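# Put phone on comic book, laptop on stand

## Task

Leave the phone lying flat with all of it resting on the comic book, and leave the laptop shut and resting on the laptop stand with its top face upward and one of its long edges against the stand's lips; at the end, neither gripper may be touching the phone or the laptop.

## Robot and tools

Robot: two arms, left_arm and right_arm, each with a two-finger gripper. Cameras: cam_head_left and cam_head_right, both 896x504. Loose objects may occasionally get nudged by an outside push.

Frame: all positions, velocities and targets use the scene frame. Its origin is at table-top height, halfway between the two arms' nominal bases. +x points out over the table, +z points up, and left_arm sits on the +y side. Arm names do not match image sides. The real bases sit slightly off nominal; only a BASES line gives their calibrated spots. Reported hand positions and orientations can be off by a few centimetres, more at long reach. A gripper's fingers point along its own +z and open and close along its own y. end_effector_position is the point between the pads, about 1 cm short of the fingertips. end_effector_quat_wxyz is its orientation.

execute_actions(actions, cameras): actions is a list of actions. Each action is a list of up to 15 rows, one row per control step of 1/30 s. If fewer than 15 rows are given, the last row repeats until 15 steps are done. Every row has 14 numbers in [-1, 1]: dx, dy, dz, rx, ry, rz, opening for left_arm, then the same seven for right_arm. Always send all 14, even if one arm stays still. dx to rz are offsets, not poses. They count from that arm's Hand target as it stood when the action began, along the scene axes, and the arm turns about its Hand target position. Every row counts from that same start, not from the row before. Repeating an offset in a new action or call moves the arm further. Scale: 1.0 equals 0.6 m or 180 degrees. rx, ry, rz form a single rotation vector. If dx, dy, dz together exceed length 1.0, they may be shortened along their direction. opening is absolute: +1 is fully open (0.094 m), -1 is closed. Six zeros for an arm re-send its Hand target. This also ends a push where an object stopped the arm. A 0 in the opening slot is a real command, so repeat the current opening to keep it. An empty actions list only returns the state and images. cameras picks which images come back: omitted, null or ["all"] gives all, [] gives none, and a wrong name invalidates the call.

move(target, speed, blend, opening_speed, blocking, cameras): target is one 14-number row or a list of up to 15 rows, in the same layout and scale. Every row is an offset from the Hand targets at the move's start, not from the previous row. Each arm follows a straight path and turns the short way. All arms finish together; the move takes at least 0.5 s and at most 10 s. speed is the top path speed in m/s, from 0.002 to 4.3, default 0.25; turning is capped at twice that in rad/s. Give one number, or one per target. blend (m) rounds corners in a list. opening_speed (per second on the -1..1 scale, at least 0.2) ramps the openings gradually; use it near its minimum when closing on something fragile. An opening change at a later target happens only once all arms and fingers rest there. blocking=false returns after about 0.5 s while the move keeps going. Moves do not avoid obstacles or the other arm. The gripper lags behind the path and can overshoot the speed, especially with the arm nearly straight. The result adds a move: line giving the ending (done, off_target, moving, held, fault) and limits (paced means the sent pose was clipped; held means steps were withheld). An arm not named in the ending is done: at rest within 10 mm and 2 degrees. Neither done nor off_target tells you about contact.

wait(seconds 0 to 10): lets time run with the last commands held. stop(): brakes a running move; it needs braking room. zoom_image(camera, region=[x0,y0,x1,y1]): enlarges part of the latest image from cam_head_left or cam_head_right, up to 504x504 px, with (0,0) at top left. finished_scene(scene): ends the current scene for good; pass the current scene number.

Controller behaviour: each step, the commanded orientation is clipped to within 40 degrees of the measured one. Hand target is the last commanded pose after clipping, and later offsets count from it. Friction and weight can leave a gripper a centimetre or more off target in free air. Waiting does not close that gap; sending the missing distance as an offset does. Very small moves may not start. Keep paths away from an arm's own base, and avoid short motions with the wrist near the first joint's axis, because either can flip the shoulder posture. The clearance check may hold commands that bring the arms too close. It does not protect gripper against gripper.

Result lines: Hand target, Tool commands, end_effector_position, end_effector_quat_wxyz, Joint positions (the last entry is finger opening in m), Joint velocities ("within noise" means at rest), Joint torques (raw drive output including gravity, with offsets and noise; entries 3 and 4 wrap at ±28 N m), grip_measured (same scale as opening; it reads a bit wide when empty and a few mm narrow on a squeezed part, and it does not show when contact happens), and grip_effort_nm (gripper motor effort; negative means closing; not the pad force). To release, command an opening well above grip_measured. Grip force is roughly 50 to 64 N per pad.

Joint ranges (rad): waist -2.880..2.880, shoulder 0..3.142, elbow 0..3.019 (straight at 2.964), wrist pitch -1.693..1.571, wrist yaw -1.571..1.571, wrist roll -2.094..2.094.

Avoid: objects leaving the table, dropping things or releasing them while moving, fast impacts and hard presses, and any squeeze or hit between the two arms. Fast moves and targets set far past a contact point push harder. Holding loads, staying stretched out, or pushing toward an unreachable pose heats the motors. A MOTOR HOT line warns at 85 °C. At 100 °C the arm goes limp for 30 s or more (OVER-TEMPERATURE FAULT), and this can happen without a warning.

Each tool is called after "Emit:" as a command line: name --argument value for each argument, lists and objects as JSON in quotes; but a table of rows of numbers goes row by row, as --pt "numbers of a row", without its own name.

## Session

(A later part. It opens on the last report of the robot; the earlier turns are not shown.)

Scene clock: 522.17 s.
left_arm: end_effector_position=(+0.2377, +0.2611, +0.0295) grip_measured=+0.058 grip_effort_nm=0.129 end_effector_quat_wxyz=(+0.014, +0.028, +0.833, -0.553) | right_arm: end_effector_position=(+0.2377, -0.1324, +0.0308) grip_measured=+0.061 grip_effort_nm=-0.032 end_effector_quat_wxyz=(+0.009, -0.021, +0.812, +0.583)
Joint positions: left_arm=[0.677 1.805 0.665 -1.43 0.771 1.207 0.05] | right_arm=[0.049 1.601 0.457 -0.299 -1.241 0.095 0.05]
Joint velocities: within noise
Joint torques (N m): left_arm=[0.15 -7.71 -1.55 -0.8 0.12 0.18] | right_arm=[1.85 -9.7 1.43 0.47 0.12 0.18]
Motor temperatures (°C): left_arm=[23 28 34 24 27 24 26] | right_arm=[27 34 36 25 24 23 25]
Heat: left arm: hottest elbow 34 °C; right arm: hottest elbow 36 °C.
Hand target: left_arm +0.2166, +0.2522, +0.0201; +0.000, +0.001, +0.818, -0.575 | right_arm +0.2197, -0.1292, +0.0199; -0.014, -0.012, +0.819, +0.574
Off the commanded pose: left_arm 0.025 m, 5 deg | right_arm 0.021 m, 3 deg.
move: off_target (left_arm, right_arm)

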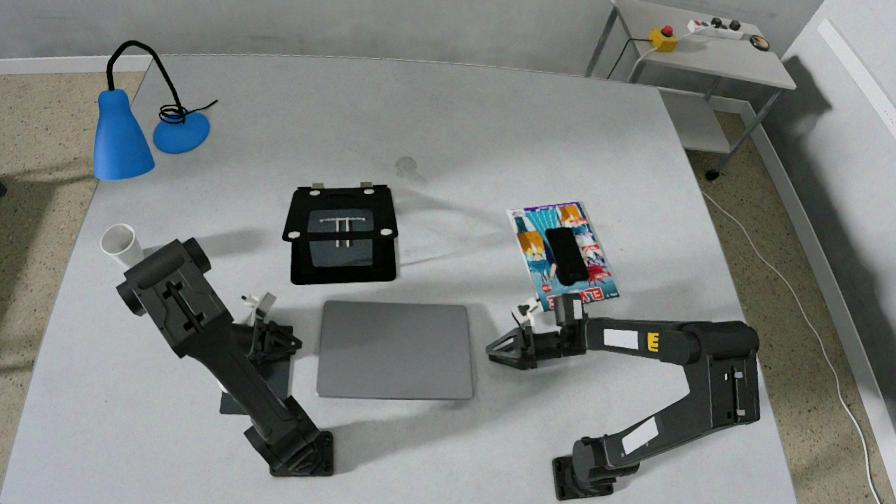

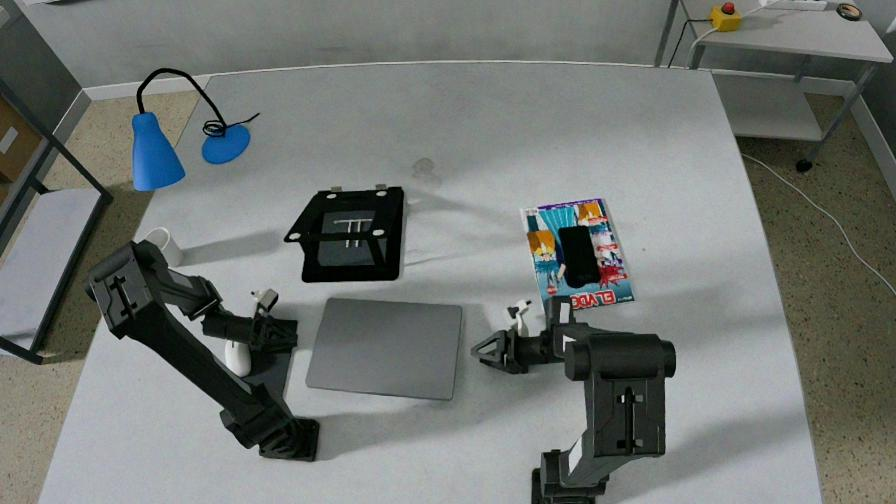

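Emit:
move --target '[0,-0.088,-0.003,0,0,0,0.06, 0,0.088,-0.003,0,0,0,0.06]' --speed 0.05

Emit:
zoom_image --camera "cam_head_right" --region '[270, 290, 490, 420]'

Emit:
zoom_image --camera "cam_head_left" --region '[280, 290, 500, 420]'

Scene clock: 527.53 s.
left_arm: end_effector_position=(+0.2355, +0.2225, +0.0278) grip_measured=+0.058 grip_effort_nm=0.129 end_effector_quat_wxyz=(+0.037, +0.007, +0.831, -0.555) | right_arm: end_effector_position=(+0.2326, -0.0782, +0.0324) grip_measured=+0.060 grip_effort_nm=-0.027 end_effector_quat_wxyz=(+0.007, -0.022, +0.814, +0.581)
Joint positions: left_arm=[0.589 1.742 0.56 -1.299 0.9 1.1 0.05] | right_arm=[0.251 1.594 0.375 0.256 -1.164 0.61 0.05]
Joint velocities: within noise
Joint torques (N m): left_arm=[-4.19 -5.89 -1.57 -0.47 0.39 0.04] | right_arm=[1.61 -7.47 2.32 1.2 -0.08 0.13]
Motor temperatures (°C): left_arm=[23 28 33 24 27 24 26] | right_arm=[27 34 35 25 24 23 25]
Heat: left arm: hottest elbow 33 °C; right arm: hottest elbow 35 °C.
Hand target: left_arm +0.2166, +0.1994, +0.0183; +0.000, +0.001, +0.818, -0.575 | right_arm +0.2198, -0.0764, +0.0182; -0.014, -0.012, +0.819, +0.574
Off the commanded pose: left_arm 0.031 m, 5 deg | right_arm 0.019 m, 3 deg.
move: off_target (left_arm, right_arm)

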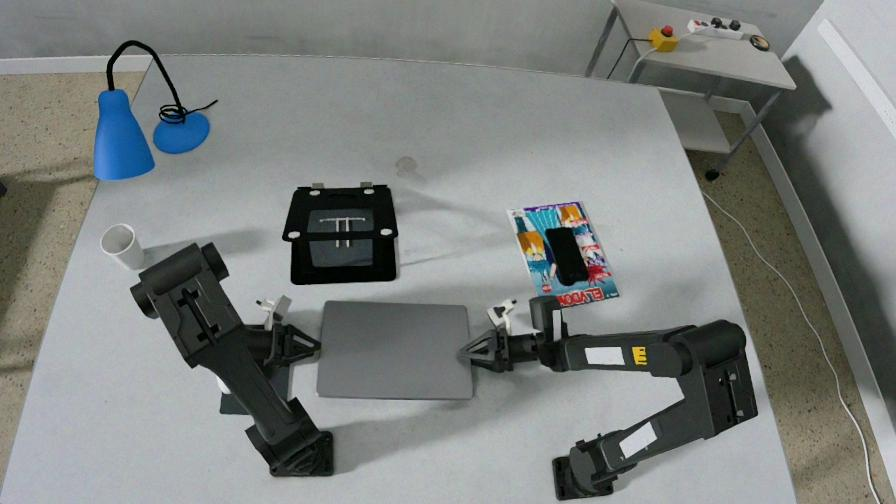

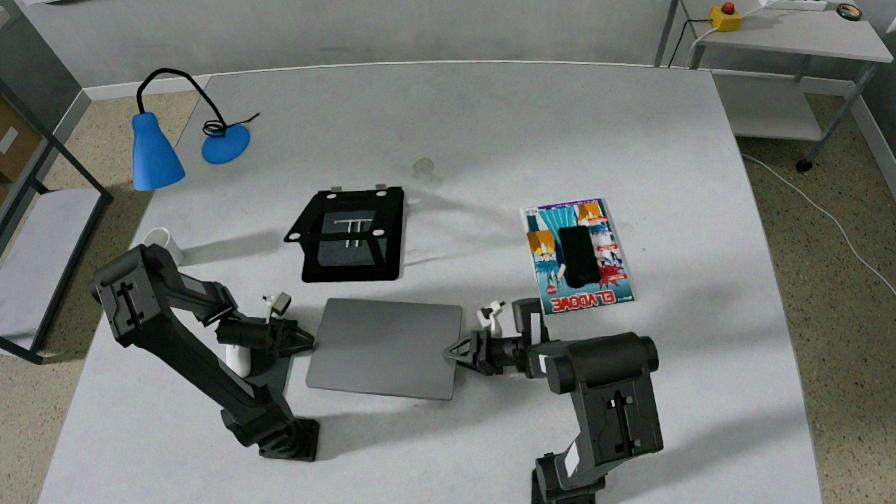

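Scaled by 2.291.

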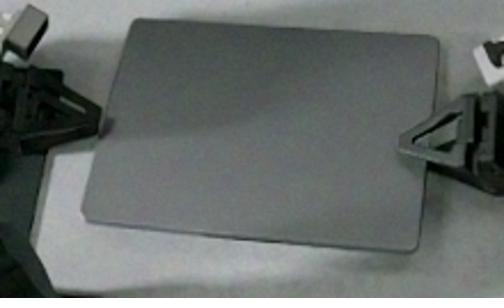

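Scaled by 2.291.

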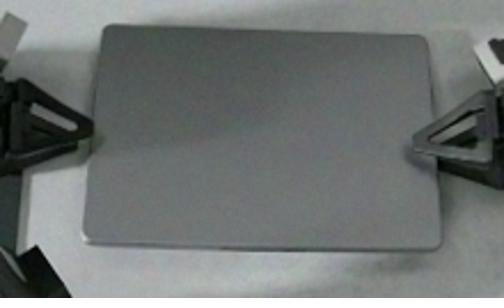

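Emit:
move --target '[0.0,-0.04,0.0,0,0,0,0.06, 0,0.0,0,0,0,0,0.06]' --speed 0.05

Emit:
zoom_image --camera "cam_head_right" --region '[270, 290, 490, 420]'

Emit:
zoom_image --camera "cam_head_left" --region '[280, 290, 500, 420]'

Scene clock: 532.77 s.
left_arm: end_effector_position=(+0.2339, +0.1943, +0.0271) grip_measured=+0.058 grip_effort_nm=0.129 end_effector_quat_wxyz=(+0.034, +0.006, +0.828, -0.560) | right_arm: end_effector_position=(+0.2327, -0.0782, +0.0324) grip_measured=+0.060 grip_effort_nm=-0.032 end_effector_quat_wxyz=(+0.007, -0.021, +0.814, +0.581)
Joint positions: left_arm=[0.492 1.711 0.508 -1.214 0.979 1.005 0.05] | right_arm=[0.251 1.594 0.375 0.256 -1.164 0.612 0.05]
Joint velocities: within noise
Joint torques (N m): left_arm=[-4.6 -5.89 -0.51 -0.54 0.45 0.06] | right_arm=[1.67 -7.65 2.33 1.18 -0.08 0.15]
Motor temperatures (°C): left_arm=[23 28 33 24 27 24 26] | right_arm=[27 34 35 25 24 23 25]
Heat: left arm: hottest elbow 33 °C; right arm: hottest elbow 35 °C.
Hand target: left_arm +0.2165, +0.1753, +0.0183; -0.001, +0.001, +0.818, -0.575 | right_arm +0.2198, -0.0764, +0.0182; -0.014, -0.012, +0.819, +0.574
Off the commanded pose: left_arm 0.027 m, 4 deg | right_arm 0.019 m, 3 deg.
move: off_target (left_arm, right_arm)

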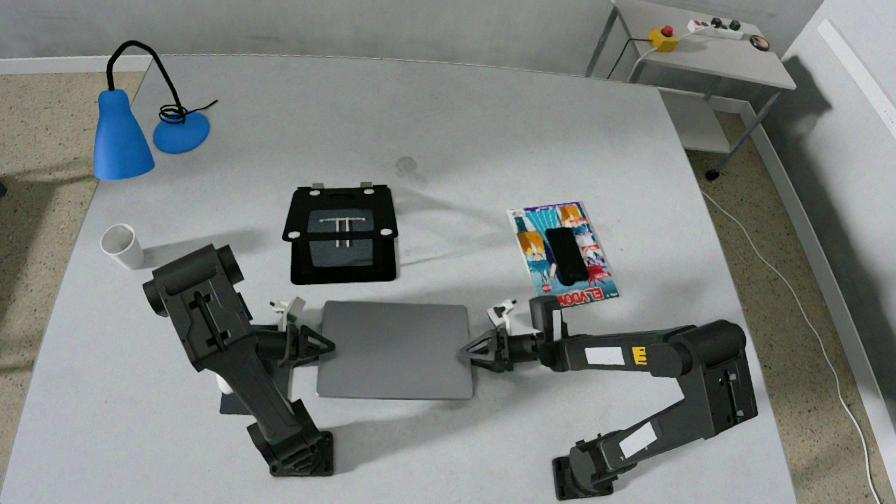

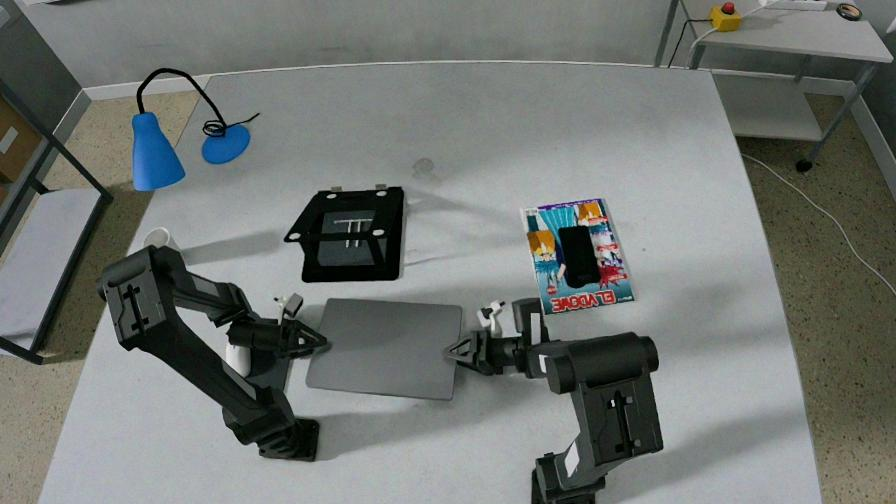

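Scaled by 2.291.

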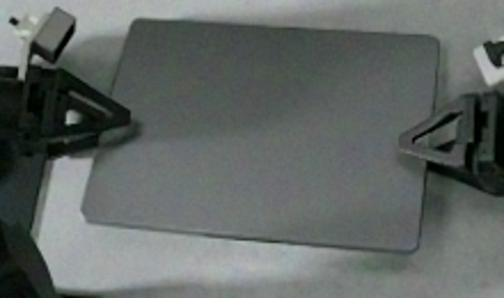

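Scaled by 2.291.

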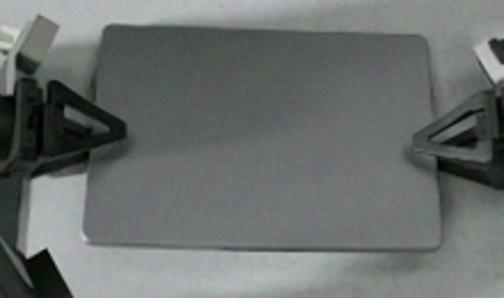

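Emit:
move --target '[0.0,0.0,0.0,0,0,0,0.06, 0,0.025,0,0,0,0,0.06]' --speed 0.05

Emit:
zoom_image --camera "cam_head_right" --region '[400, 300, 500, 400]'

Emit:
zoom_image --camera "cam_head_left" --region '[280, 290, 500, 420]'

Scene clock: 538.07 s.
left_arm: end_effector_position=(+0.2341, +0.1944, +0.0271) grip_measured=+0.058 grip_effort_nm=0.129 end_effector_quat_wxyz=(+0.035, +0.005, +0.828, -0.560) | right_arm: end_effector_position=(+0.2327, -0.0625, +0.0325) grip_measured=+0.060 grip_effort_nm=-0.027 end_effector_quat_wxyz=(+0.007, -0.022, +0.813, +0.581)
Joint positions: left_arm=[0.492 1.71 0.508 -1.213 0.979 1.004 0.05] | right_arm=[0.305 1.612 0.372 0.374 -1.131 0.714 0.05]
Joint velocities: within noise
Joint torques (N m): left_arm=[-4.6 -6.36 -0.53 -0.27 0.46 0.02] | right_arm=[1.67 -7.71 2.24 1.18 -0.1 0.11]
Motor temperatures (°C): left_arm=[23 27 33 24 27 24 26] | right_arm=[27 34 34 25 24 23 25]
Heat: left arm: hottest elbow 33 °C; right arm: hottest shoulder 34 °C.
Hand target: left_arm +0.2166, +0.1754, +0.0183; +0.000, +0.001, +0.818, -0.575 | right_arm +0.2198, -0.0614, +0.0182; -0.014, -0.012, +0.819, +0.574
Off the commanded pose: left_arm 0.027 m, 5 deg | right_arm 0.019 m, 3 deg.
move: off_target (left_arm, right_arm)

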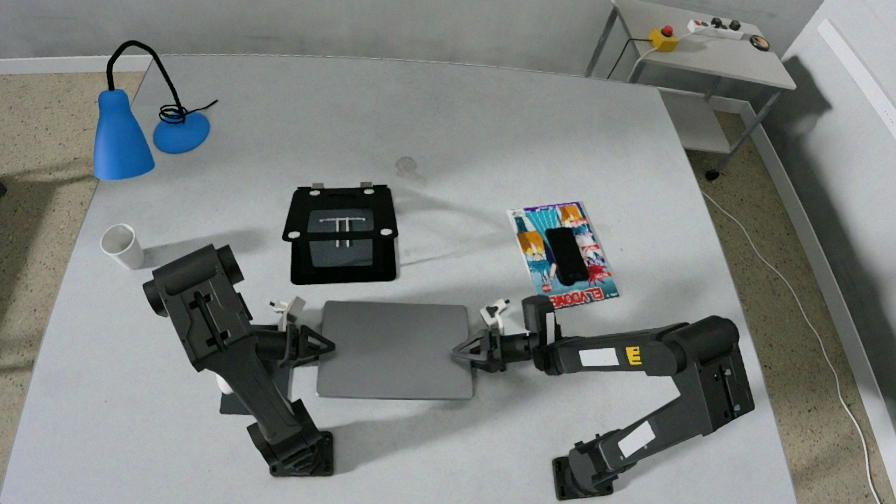

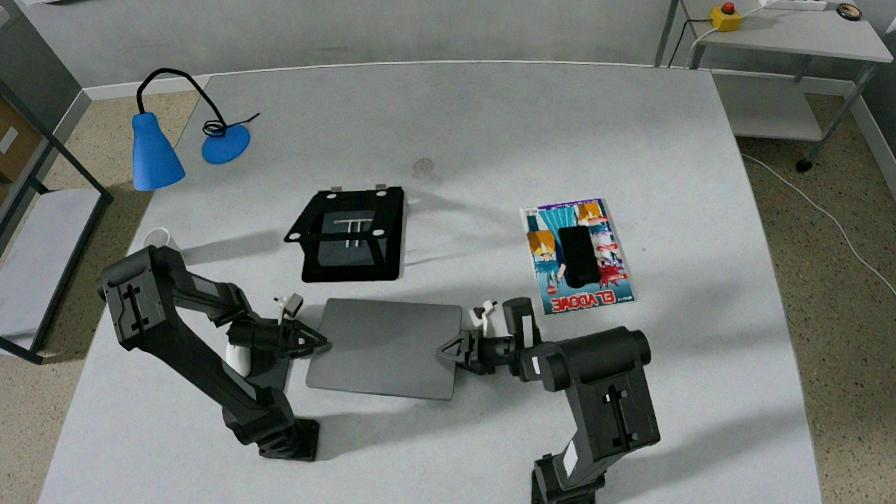

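Scaled by 5.040.

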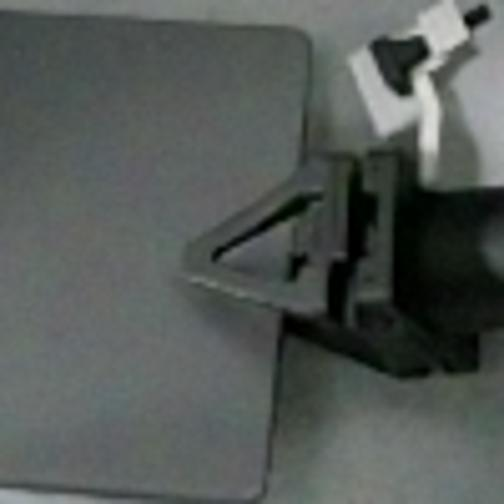

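Scaled by 2.291.

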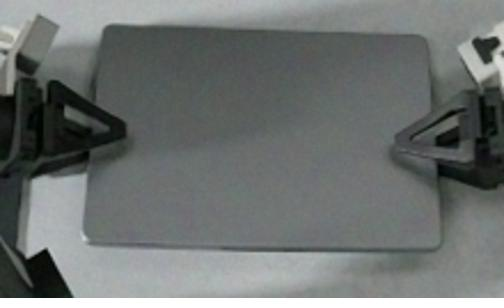

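Emit:
move --target '[0.0,0.0,0.0,0,0,0,-0.4, 0,0.0,0,0,0,0,-0.4]' --opening_speed 0.25

Emit:
zoom_image --camera "cam_head_right" --region '[400, 300, 500, 400]'

Emit:
zoom_image --camera "cam_head_left" --region '[280, 290, 500, 420]'

Scene clock: 543.00 s.
left_arm: end_effector_position=(+0.2342, +0.1951, +0.0257) grip_measured=-0.397 grip_effort_nm=-0.144 end_effector_quat_wxyz=(+0.034, +0.007, +0.830, -0.557) | right_arm: end_effector_position=(+0.2278, -0.0631, +0.0254) grip_measured=-0.397 grip_effort_nm=-0.139 end_effector_quat_wxyz=(-0.003, -0.014, +0.817, +0.576)
Joint positions: left_arm=[0.492 1.709 0.508 -1.205 0.973 0.998 0.028] | right_arm=[0.31 1.628 0.365 0.374 -1.124 0.721 0.028]
Joint velocities: within noise
Joint torques (N m): left_arm=[-4.07 -6.48 -0.49 -0.55 0.69 0.1] | right_arm=[1.32 -8.7 2.52 1.44 -0.33 0.11]
Motor temperatures (°C): left_arm=[23 27 32 24 27 24 26] | right_arm=[27 33 34 25 24 23 25]
Heat: left arm: hottest elbow 32 °C; right arm: hottest elbow 34 °C.
Hand target: left_arm +0.2166, +0.1754, +0.0183; +0.000, +0.001, +0.818, -0.575 | right_arm +0.2197, -0.0614, +0.0181; -0.014, -0.012, +0.819, +0.574
Off the commanded pose: left_arm 0.027 m, 5 deg | right_arm 0.011 m, 1 deg.
move: off_target (left_arm, right_arm)

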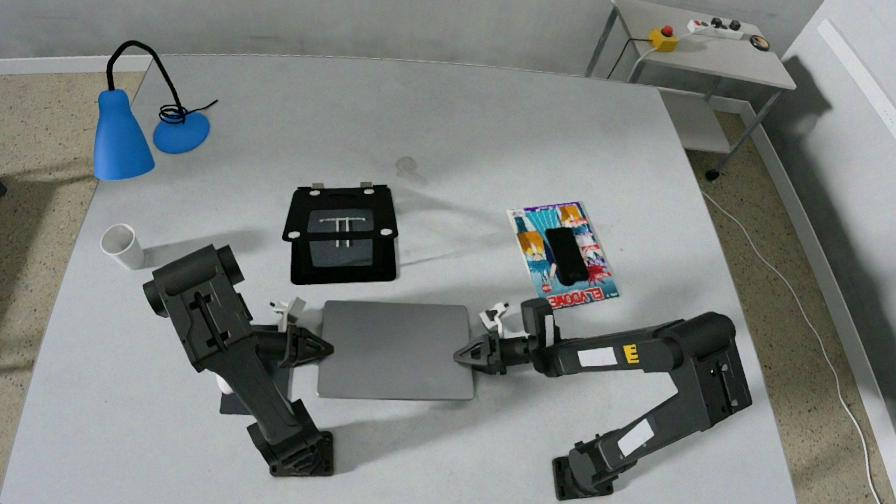

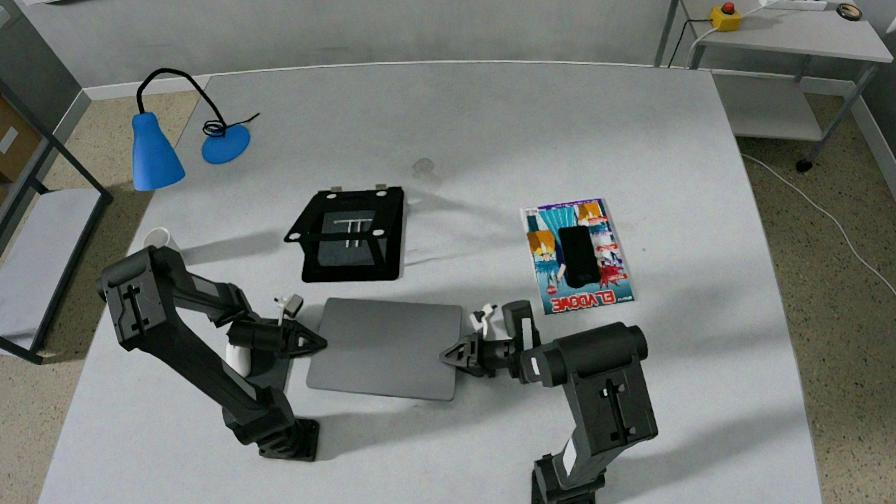

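Scaled by 5.040.

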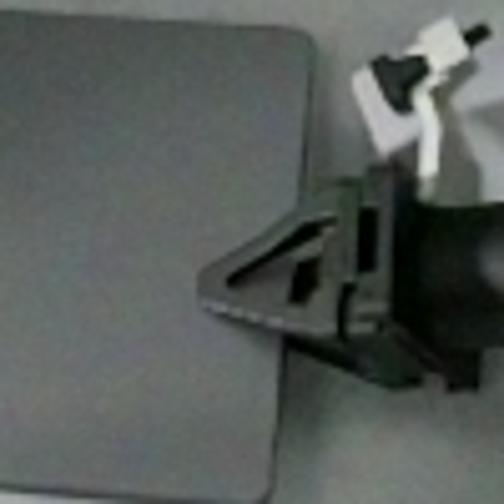

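Scaled by 2.291.

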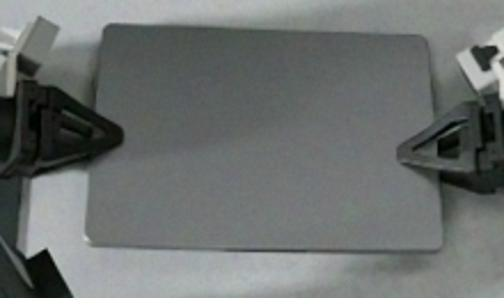

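Emit:
move --target '[0.0,0.0,0.0,0,0,0,-0.6, 0,0.0,0,0,0,0,-0.6]' --opening_speed 0.25 --cameras '[]'

Emit:
move --target '[0.0,0.0,0.0,0,0,0,-0.75, 0,0.0,0,0,0,0,-0.75]' --opening_speed 0.25

Emit:
zoom_image --camera "cam_head_left" --region '[280, 290, 500, 420]'

Scene clock: 546.50 s.
left_arm: end_effector_position=(+0.2339, +0.1952, +0.0255) grip_measured=-0.527 grip_effort_nm=-0.979 end_effector_quat_wxyz=(+0.028, -0.001, +0.830, -0.556) | right_arm: end_effector_position=(+0.2271, -0.0631, +0.0258) grip_measured=-0.494 grip_effort_nm=-1.013 end_effector_quat_wxyz=(-0.013, -0.004, +0.816, +0.578)
Joint positions: left_arm=[0.492 1.709 0.508 -1.205 0.971 0.978 0.022] | right_arm=[0.309 1.629 0.365 0.374 -1.131 0.747 0.024]
Joint velocities: within noise
Joint torques (N m): left_arm=[-5.01 -5.54 -0.65 -0.77 0.84 0.16] | right_arm=[1.38 -8.82 2.5 1.46 -0.15 -0.13]
Motor temperatures (°C): left_arm=[23 27 32 24 27 24 26] | right_arm=[27 33 34 25 24 23 25]
Heat: left arm: hottest elbow 32 °C; right arm: hottest elbow 34 °C.
Hand target: left_arm +0.2166, +0.1754, +0.0183; +0.000, +0.001, +0.818, -0.575 | right_arm +0.2198, -0.0615, +0.0182; -0.014, -0.012, +0.819, +0.574
Off the commanded pose: left_arm 0.027 m, 4 deg | right_arm 0.011 m, 1 deg.
move: off_target (left_arm, right_arm)
No camera images: "cameras" was empty.

Scene clock: 547.30 s.
left_arm: end_effector_position=(+0.2339, +0.1952, +0.0255) grip_measured=-0.529 grip_effort_nm=-1.009 end_effector_quat_wxyz=(+0.028, -0.001, +0.830, -0.556) | right_arm: end_effector_position=(+0.2271, -0.0631, +0.0259) grip_measured=-0.497 grip_effort_nm=-1.038 end_effector_quat_wxyz=(-0.013, -0.003, +0.816, +0.578)
Joint positions: left_arm=[0.492 1.709 0.508 -1.205 0.971 0.977 0.022] | right_arm=[0.309 1.629 0.365 0.374 -1.131 0.748 0.024]
Joint velocities: within noise
Joint torques (N m): left_arm=[-4.72 -5.36 -0.49 -0.57 0.81 0.26] | right_arm=[1.44 -8.94 2.52 1.46 -0.1 -0.12]
Motor temperatures (°C): left_arm=[23 27 32 24 27 24 26] | right_arm=[27 33 34 25 24 23 25]
Heat: left arm: hottest elbow 32 °C; right arm: hottest elbow 34 °C.
Hand target: left_arm +0.2167, +0.1754, +0.0183; +0.000, +0.001, +0.818, -0.575 | right_arm +0.2198, -0.0615, +0.0181; -0.014, -0.012, +0.819, +0.574
Off the commanded pose: left_arm 0.027 m, 4 deg | right_arm 0.011 m, 1 deg.
move: off_target (left_arm, right_arm)

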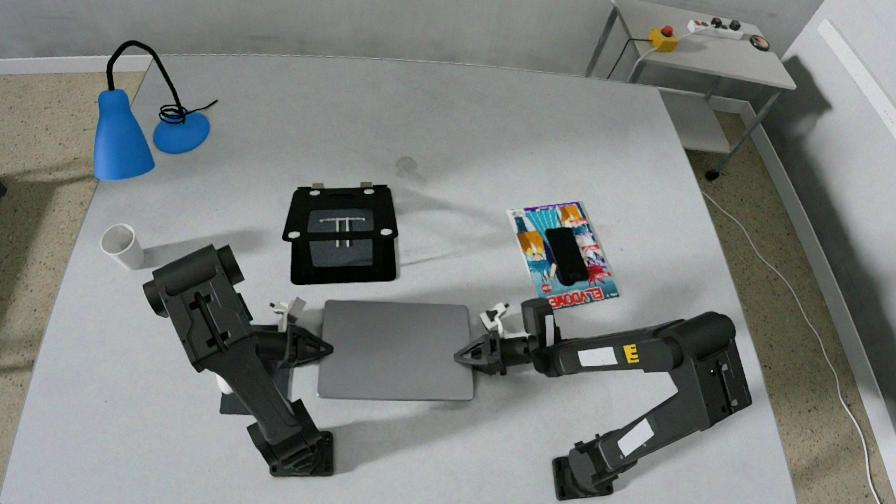

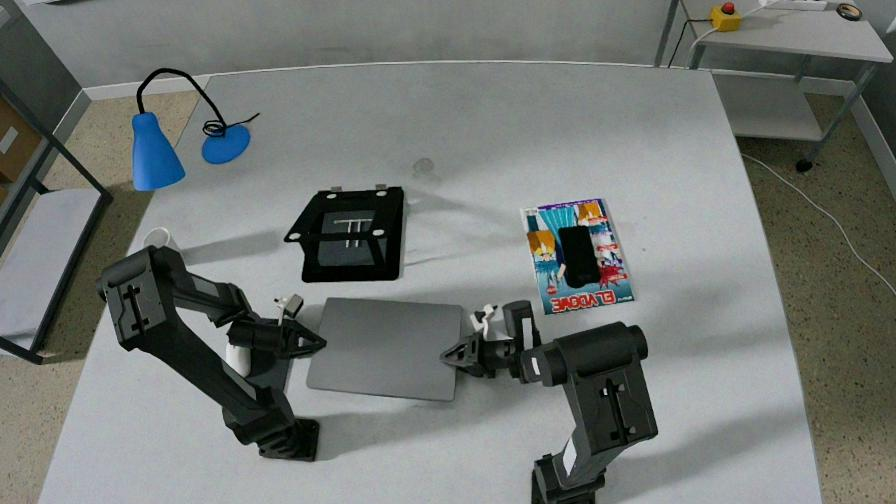

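Scaled by 2.291.

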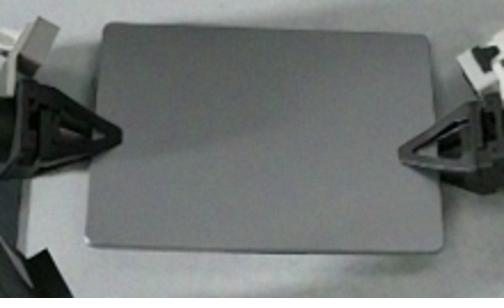

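Emit:
move --target '[0.029,0.033,0.179,0,0,0,-0.75, 0.012,-0.003,0.179,0,0,0,-0.75]' --speed 0.07

Emit:
zoom_image --camera "cam_head_right" --region '[260, 250, 520, 420]'

Emit:
zoom_image --camera "cam_head_left" --region '[260, 250, 520, 420]'

Scene clock: 555.37 s.
left_arm: end_effector_position=(+0.2197, +0.1898, +0.1047) grip_measured=-0.573 grip_effort_nm=-1.009 end_effector_quat_wxyz=(-0.018, -0.012, +0.817, -0.576) | right_arm: end_effector_position=(+0.2038, -0.0707, +0.1034) grip_measured=-0.494 grip_effort_nm=-1.048 end_effector_quat_wxyz=(-0.044, +0.010, +0.821, +0.570)
Joint positions: left_arm=[0.49 1.483 0.541 -1.588 0.945 1.008 0.02] | right_arm=[0.306 1.234 0.39 -0.143 -1.142 0.718 0.024]
Joint velocities: within noise
Joint torques (N m): left_arm=[-1.44 -11.05 9.35 -3.3 0.89 0.24] | right_arm=[0.56 -8.88 10.52 0.34 -0.09 -0.06]
Motor temperatures (°C): left_arm=[23 27 32 24 27 24 27] | right_arm=[27 33 33 25 24 23 25]
Heat: left arm: hottest elbow 32 °C; right arm: hottest shoulder 33 °C.
Hand target: left_arm +0.2341, +0.1952, +0.1257; +0.000, +0.001, +0.818, -0.575 | right_arm +0.2270, -0.0632, +0.1255; -0.014, -0.012, +0.819, +0.574
Off the commanded pose: left_arm 0.026 m, 3 deg | right_arm 0.033 m, 4 deg.
move: off_target (left_arm, right_arm)

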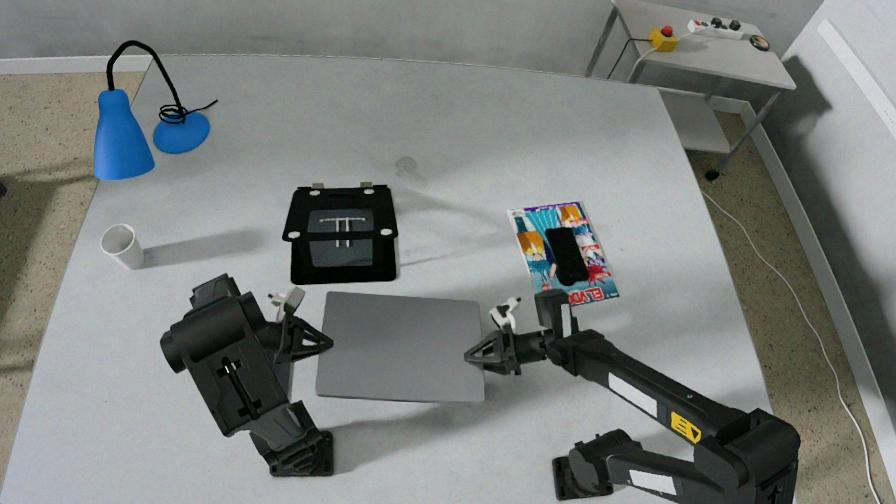

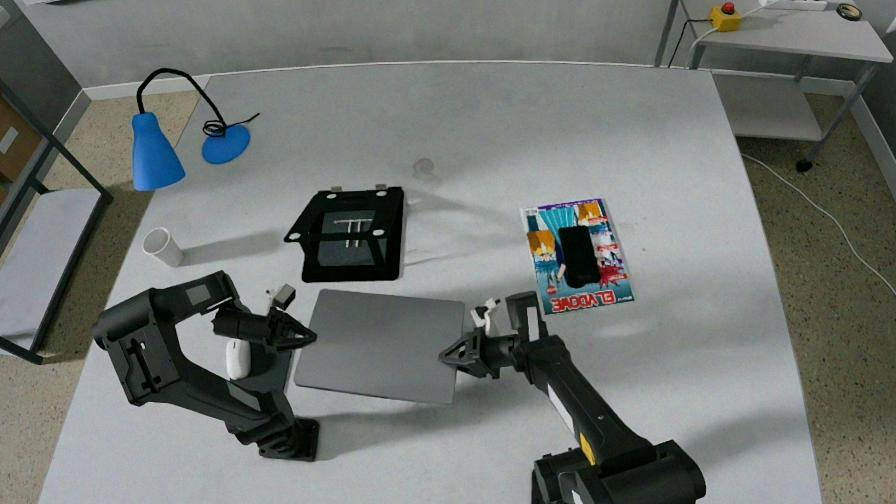

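Scaled by 1.938.

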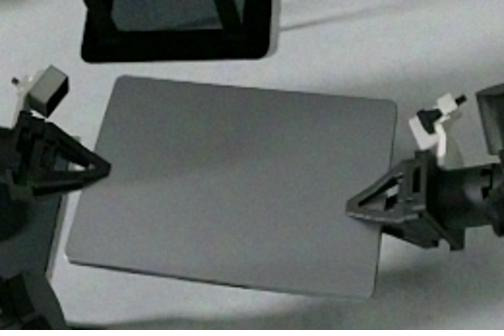

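Scaled by 1.938.

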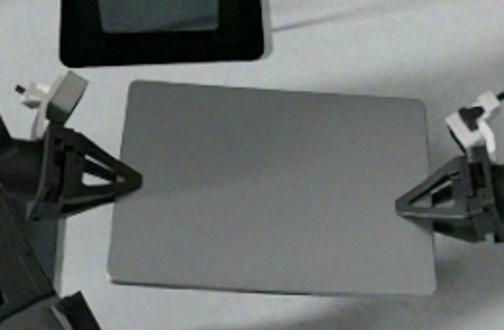

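Emit:
move --target '[-0.025,0.0,0.19,0,0,0.04,-0.75, 0.025,0.0,0.19,0,0,0.04,-0.75]' --speed 0.08

Emit:
zoom_image --camera "cam_head_right" --region '[260, 200, 520, 420]'

Emit:
zoom_image --camera "cam_head_left" --region '[260, 200, 520, 420]'

Scene clock: 569.37 s.
left_arm: end_effector_position=(+0.2097, +0.1809, +0.1989) grip_measured=-0.544 grip_effort_nm=-1.009 end_effector_quat_wxyz=(+0.078, -0.136, +0.860, -0.485) | right_arm: end_effector_position=(+0.2188, -0.0810, +0.1959) grip_measured=-0.480 grip_effort_nm=-1.038 end_effector_quat_wxyz=(-0.095, -0.004, +0.821, +0.563)
Joint positions: left_arm=[0.504 0.806 0.559 -1.664 0.99 0.404 0.021] | right_arm=[0.244 1.152 0.673 -0.888 -1.207 0.382 0.024]
Joint velocities: within noise
Joint torques (N m): left_arm=[-1.49 -4.72 18.28 -0.79 0.56 -0.02] | right_arm=[2.67 -9.58 15.05 0.14 -0.51 -0.22]
Motor temperatures (°C): left_arm=[23 27 33 24 28 24 27] | right_arm=[27 33 36 25 24 23 26]
Heat: left arm: hottest elbow 33 °C; right arm: hottest elbow 36 °C.
Hand target: left_arm +0.2190, +0.1952, +0.2397; +0.036, -0.051, +0.817, -0.574 | right_arm +0.2420, -0.0632, +0.2396; -0.050, -0.064, +0.816, +0.572
Off the commanded pose: left_arm 0.044 m, 16 deg | right_arm 0.053 m, 9 deg.
joint sent to its limit (left arm) — joint 4 (wrist pitch), lower limit. The joint targets are off in position and orientation.
move: off_target (left_arm, right_arm)

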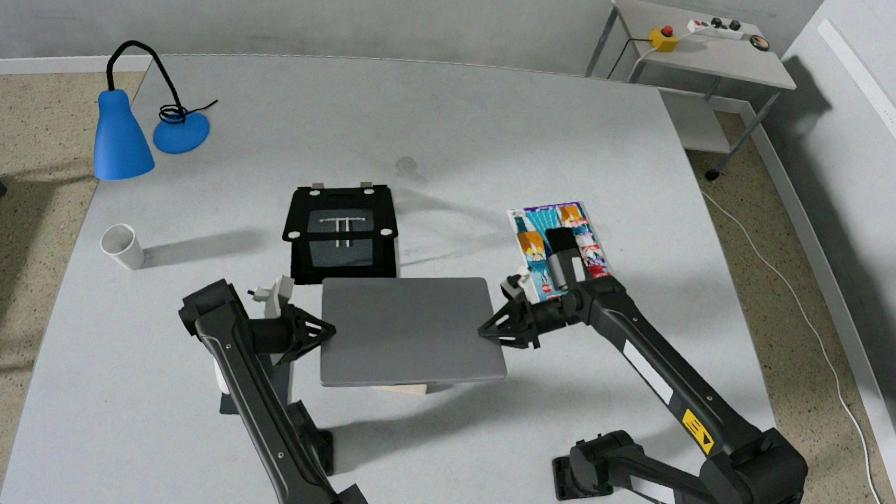

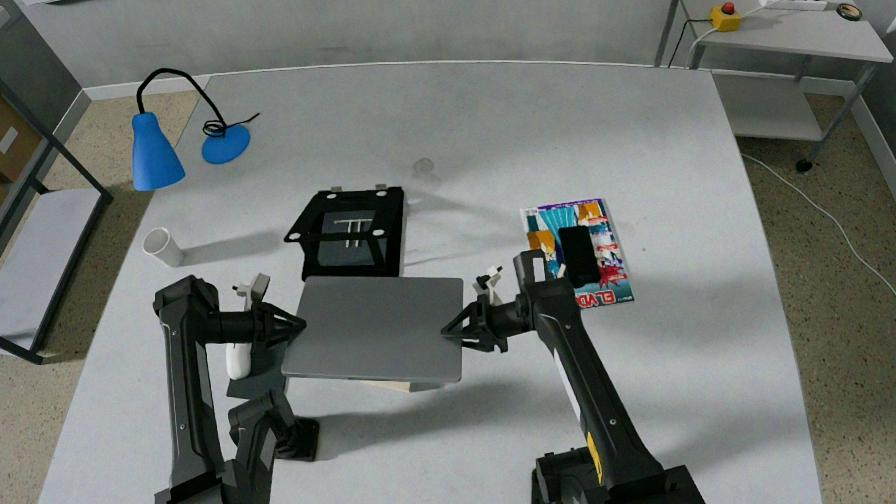

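Scaled by 1.938.

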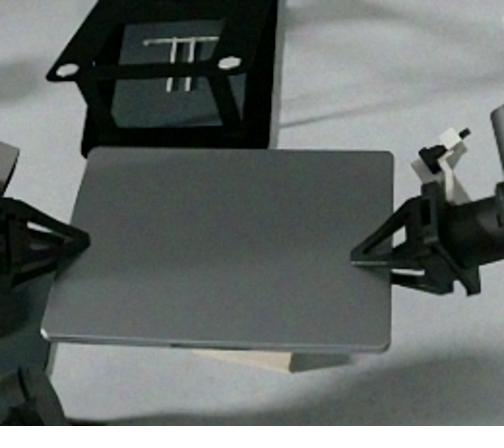

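Scaled by 1.938.

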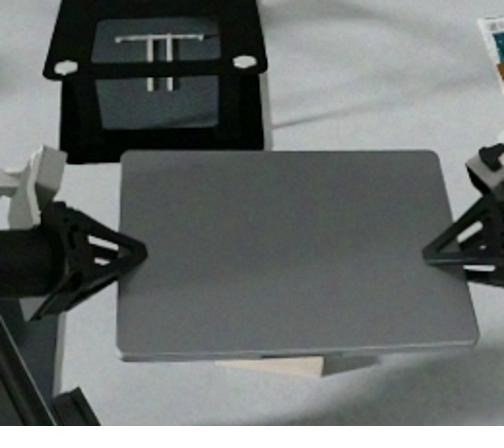

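Emit:
move --target '[0.28,0.1,0.0,0,0,0,-0.75, 0.28,0.1,0.0,0,0,0,-0.75]' --speed 0.1

Emit:
zoom_image --camera "cam_head_right" --region '[260, 150, 520, 370]'

Emit:
zoom_image --camera "cam_head_left" --region '[260, 150, 520, 370]'

Scene clock: 576.03 s.
left_arm: end_effector_position=(+0.3590, +0.2459, +0.2031) grip_measured=-0.564 grip_effort_nm=-1.004 end_effector_quat_wxyz=(+0.031, -0.118, +0.826, -0.550) | right_arm: end_effector_position=(+0.3818, -0.0147, +0.2070) grip_measured=-0.491 grip_effort_nm=-1.043 end_effector_quat_wxyz=(-0.092, -0.032, +0.818, +0.567)
Joint positions: left_arm=[0.462 1.447 0.947 -1.664 1.078 0.568 0.02] | right_arm=[0.294 1.601 1.139 -0.837 -1.211 0.411 0.024]
Joint velocities: within noise
Joint torques (N m): left_arm=[-1.73 -12.86 17.46 -1.03 1.09 0.2] | right_arm=[0.85 -17.03 14.08 0.88 -0.06 0.04]
Motor temperatures (°C): left_arm=[23 27 34 24 28 24 28] | right_arm=[27 33 38 25 24 23 26]
Heat: left arm: hottest elbow 34 °C; right arm: hottest elbow 38 °C.
Hand target: left_arm +0.3871, +0.2552, +0.2397; +0.036, -0.051, +0.817, -0.574 | right_arm +0.4100, -0.0032, +0.2395; -0.050, -0.063, +0.816, +0.572
Off the commanded pose: left_arm 0.047 m, 8 deg | right_arm 0.045 m, 6 deg.
joint sent to its limit (left arm) — joint 4 (wrist pitch), lower limit. The joint targets are off in position and orientation.
move: off_target (left_arm, right_arm)

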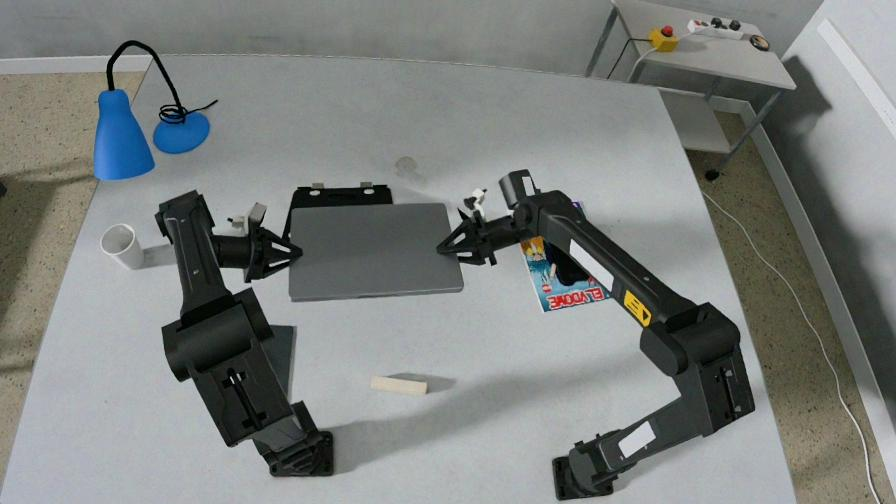

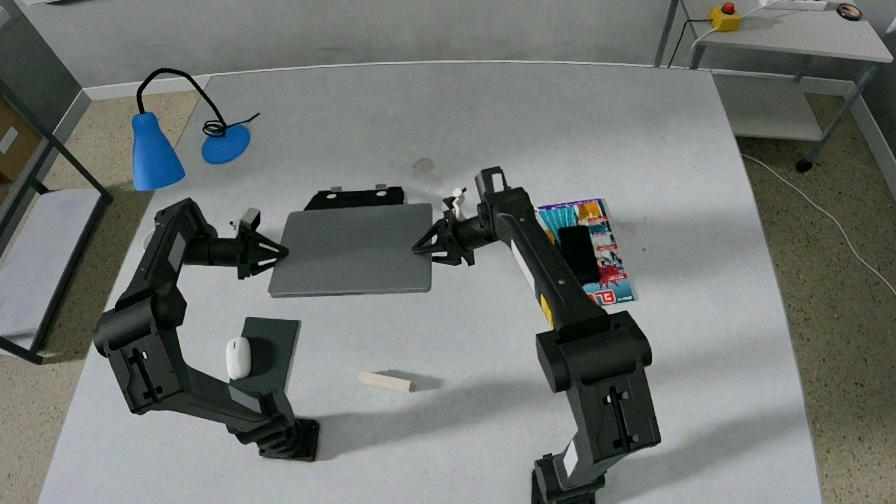

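Scaled by 1.938.

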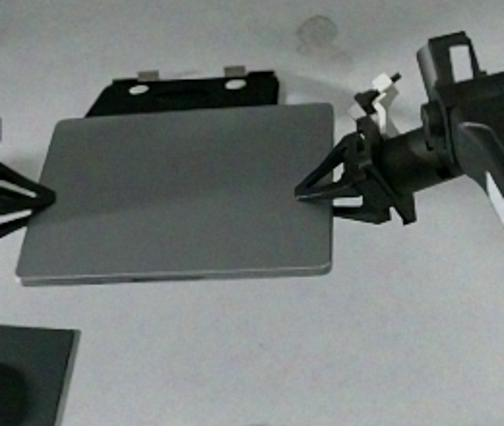

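Scaled by 1.938.

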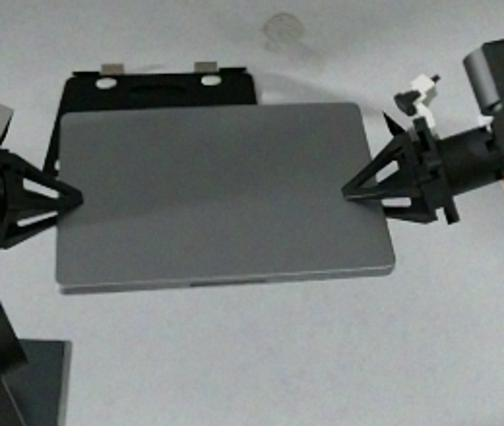

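Emit:
move --pt "0.27 0.1 0.03 0 0 0 -0.75 0.27 0.1 0.03 0 0 0 -0.75" --pt "0.27 0.1 0.03 0 0.13 0 -0.75 0.27 0.1 0.03 0 0.13 0 -0.75" --speed 0.1

Emit:
zoom_image --camera "cam_head_right" --region '[260, 120, 520, 340]'

Emit:
zoom_image --camera "cam_head_left" --region '[240, 120, 500, 340]'

Scene clock: 587.27 s.
left_arm: end_effector_position=(+0.5217, +0.3117, +0.2014) grip_measured=-0.571 grip_effort_nm=-1.009 end_effector_quat_wxyz=(-0.068, -0.275, +0.805, -0.521) | right_arm: end_effector_position=(+0.5511, +0.0547, +0.2118) grip_measured=-0.520 grip_effort_nm=-1.038 end_effector_quat_wxyz=(-0.251, +0.084, +0.787, +0.557)
Joint positions: left_arm=[0.417 1.831 1.472 -1.664 1.05 0.052 0.02] | right_arm=[0.311 2.165 1.962 -1.367 -1.315 0.53 0.023]
Joint velocities: within noise
Joint torques (N m): left_arm=[-2.9 -22.24 19.14 -0.94 1.01 0] | right_arm=[-0.15 -27.34 15.04 -0.36 -0.58 0.08]
Motor temperatures (°C): left_arm=[23 28 37 24 28 24 28] | right_arm=[26 34 40 25 24 23 26]
Heat: left arm: hottest elbow 37 °C; right arm: hottest elbow 40 °C.
Hand target: left_arm +0.5491, +0.3153, +0.2576; -0.131, -0.166, +0.807, -0.551 | right_arm +0.5720, +0.0567, +0.2575; -0.214, +0.054, +0.789, +0.573
Off the commanded pose: left_arm 0.063 m, 15 deg | right_arm 0.050 m, 6 deg.
joint sent to its limit (left arm) — joint 4 (wrist pitch), lower limit. The joint targets are off in position and orientation.
move: off_target (left_arm, right_arm)

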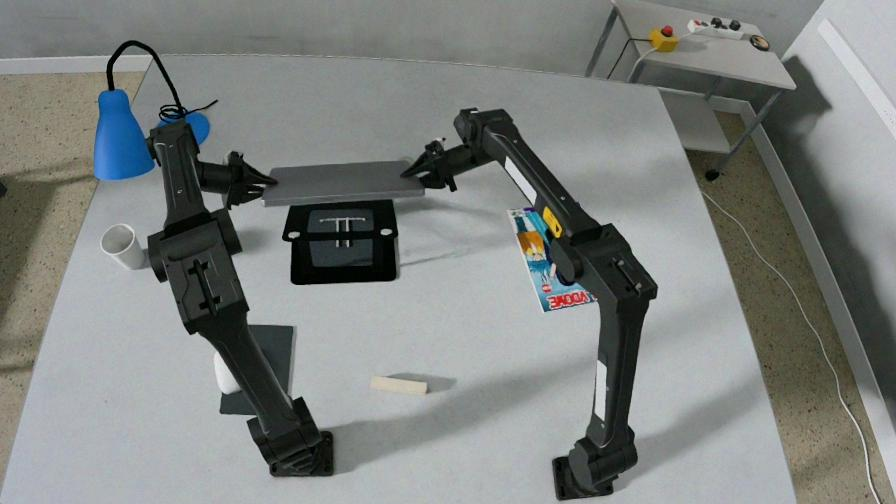

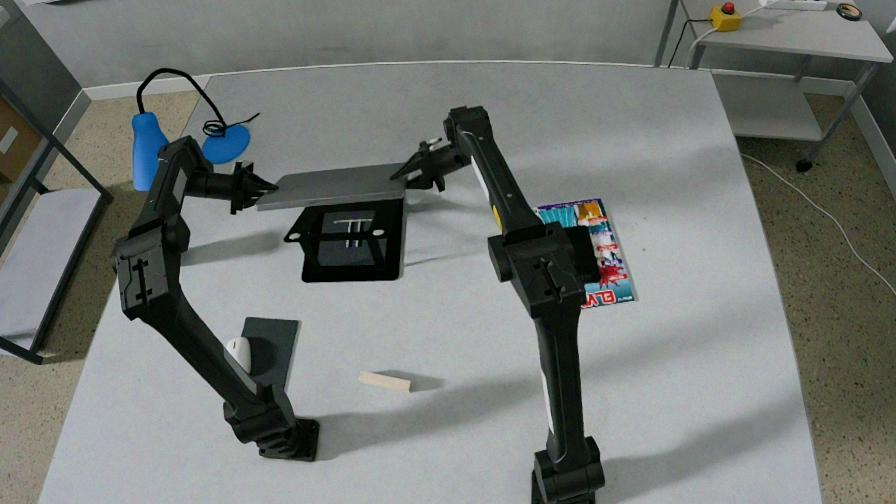

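Scaled by 1.938.

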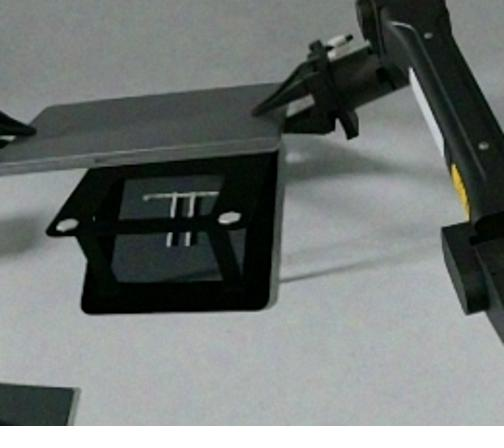

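Scaled by 1.938.

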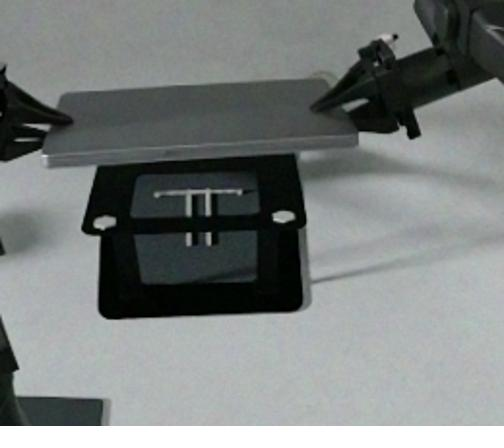

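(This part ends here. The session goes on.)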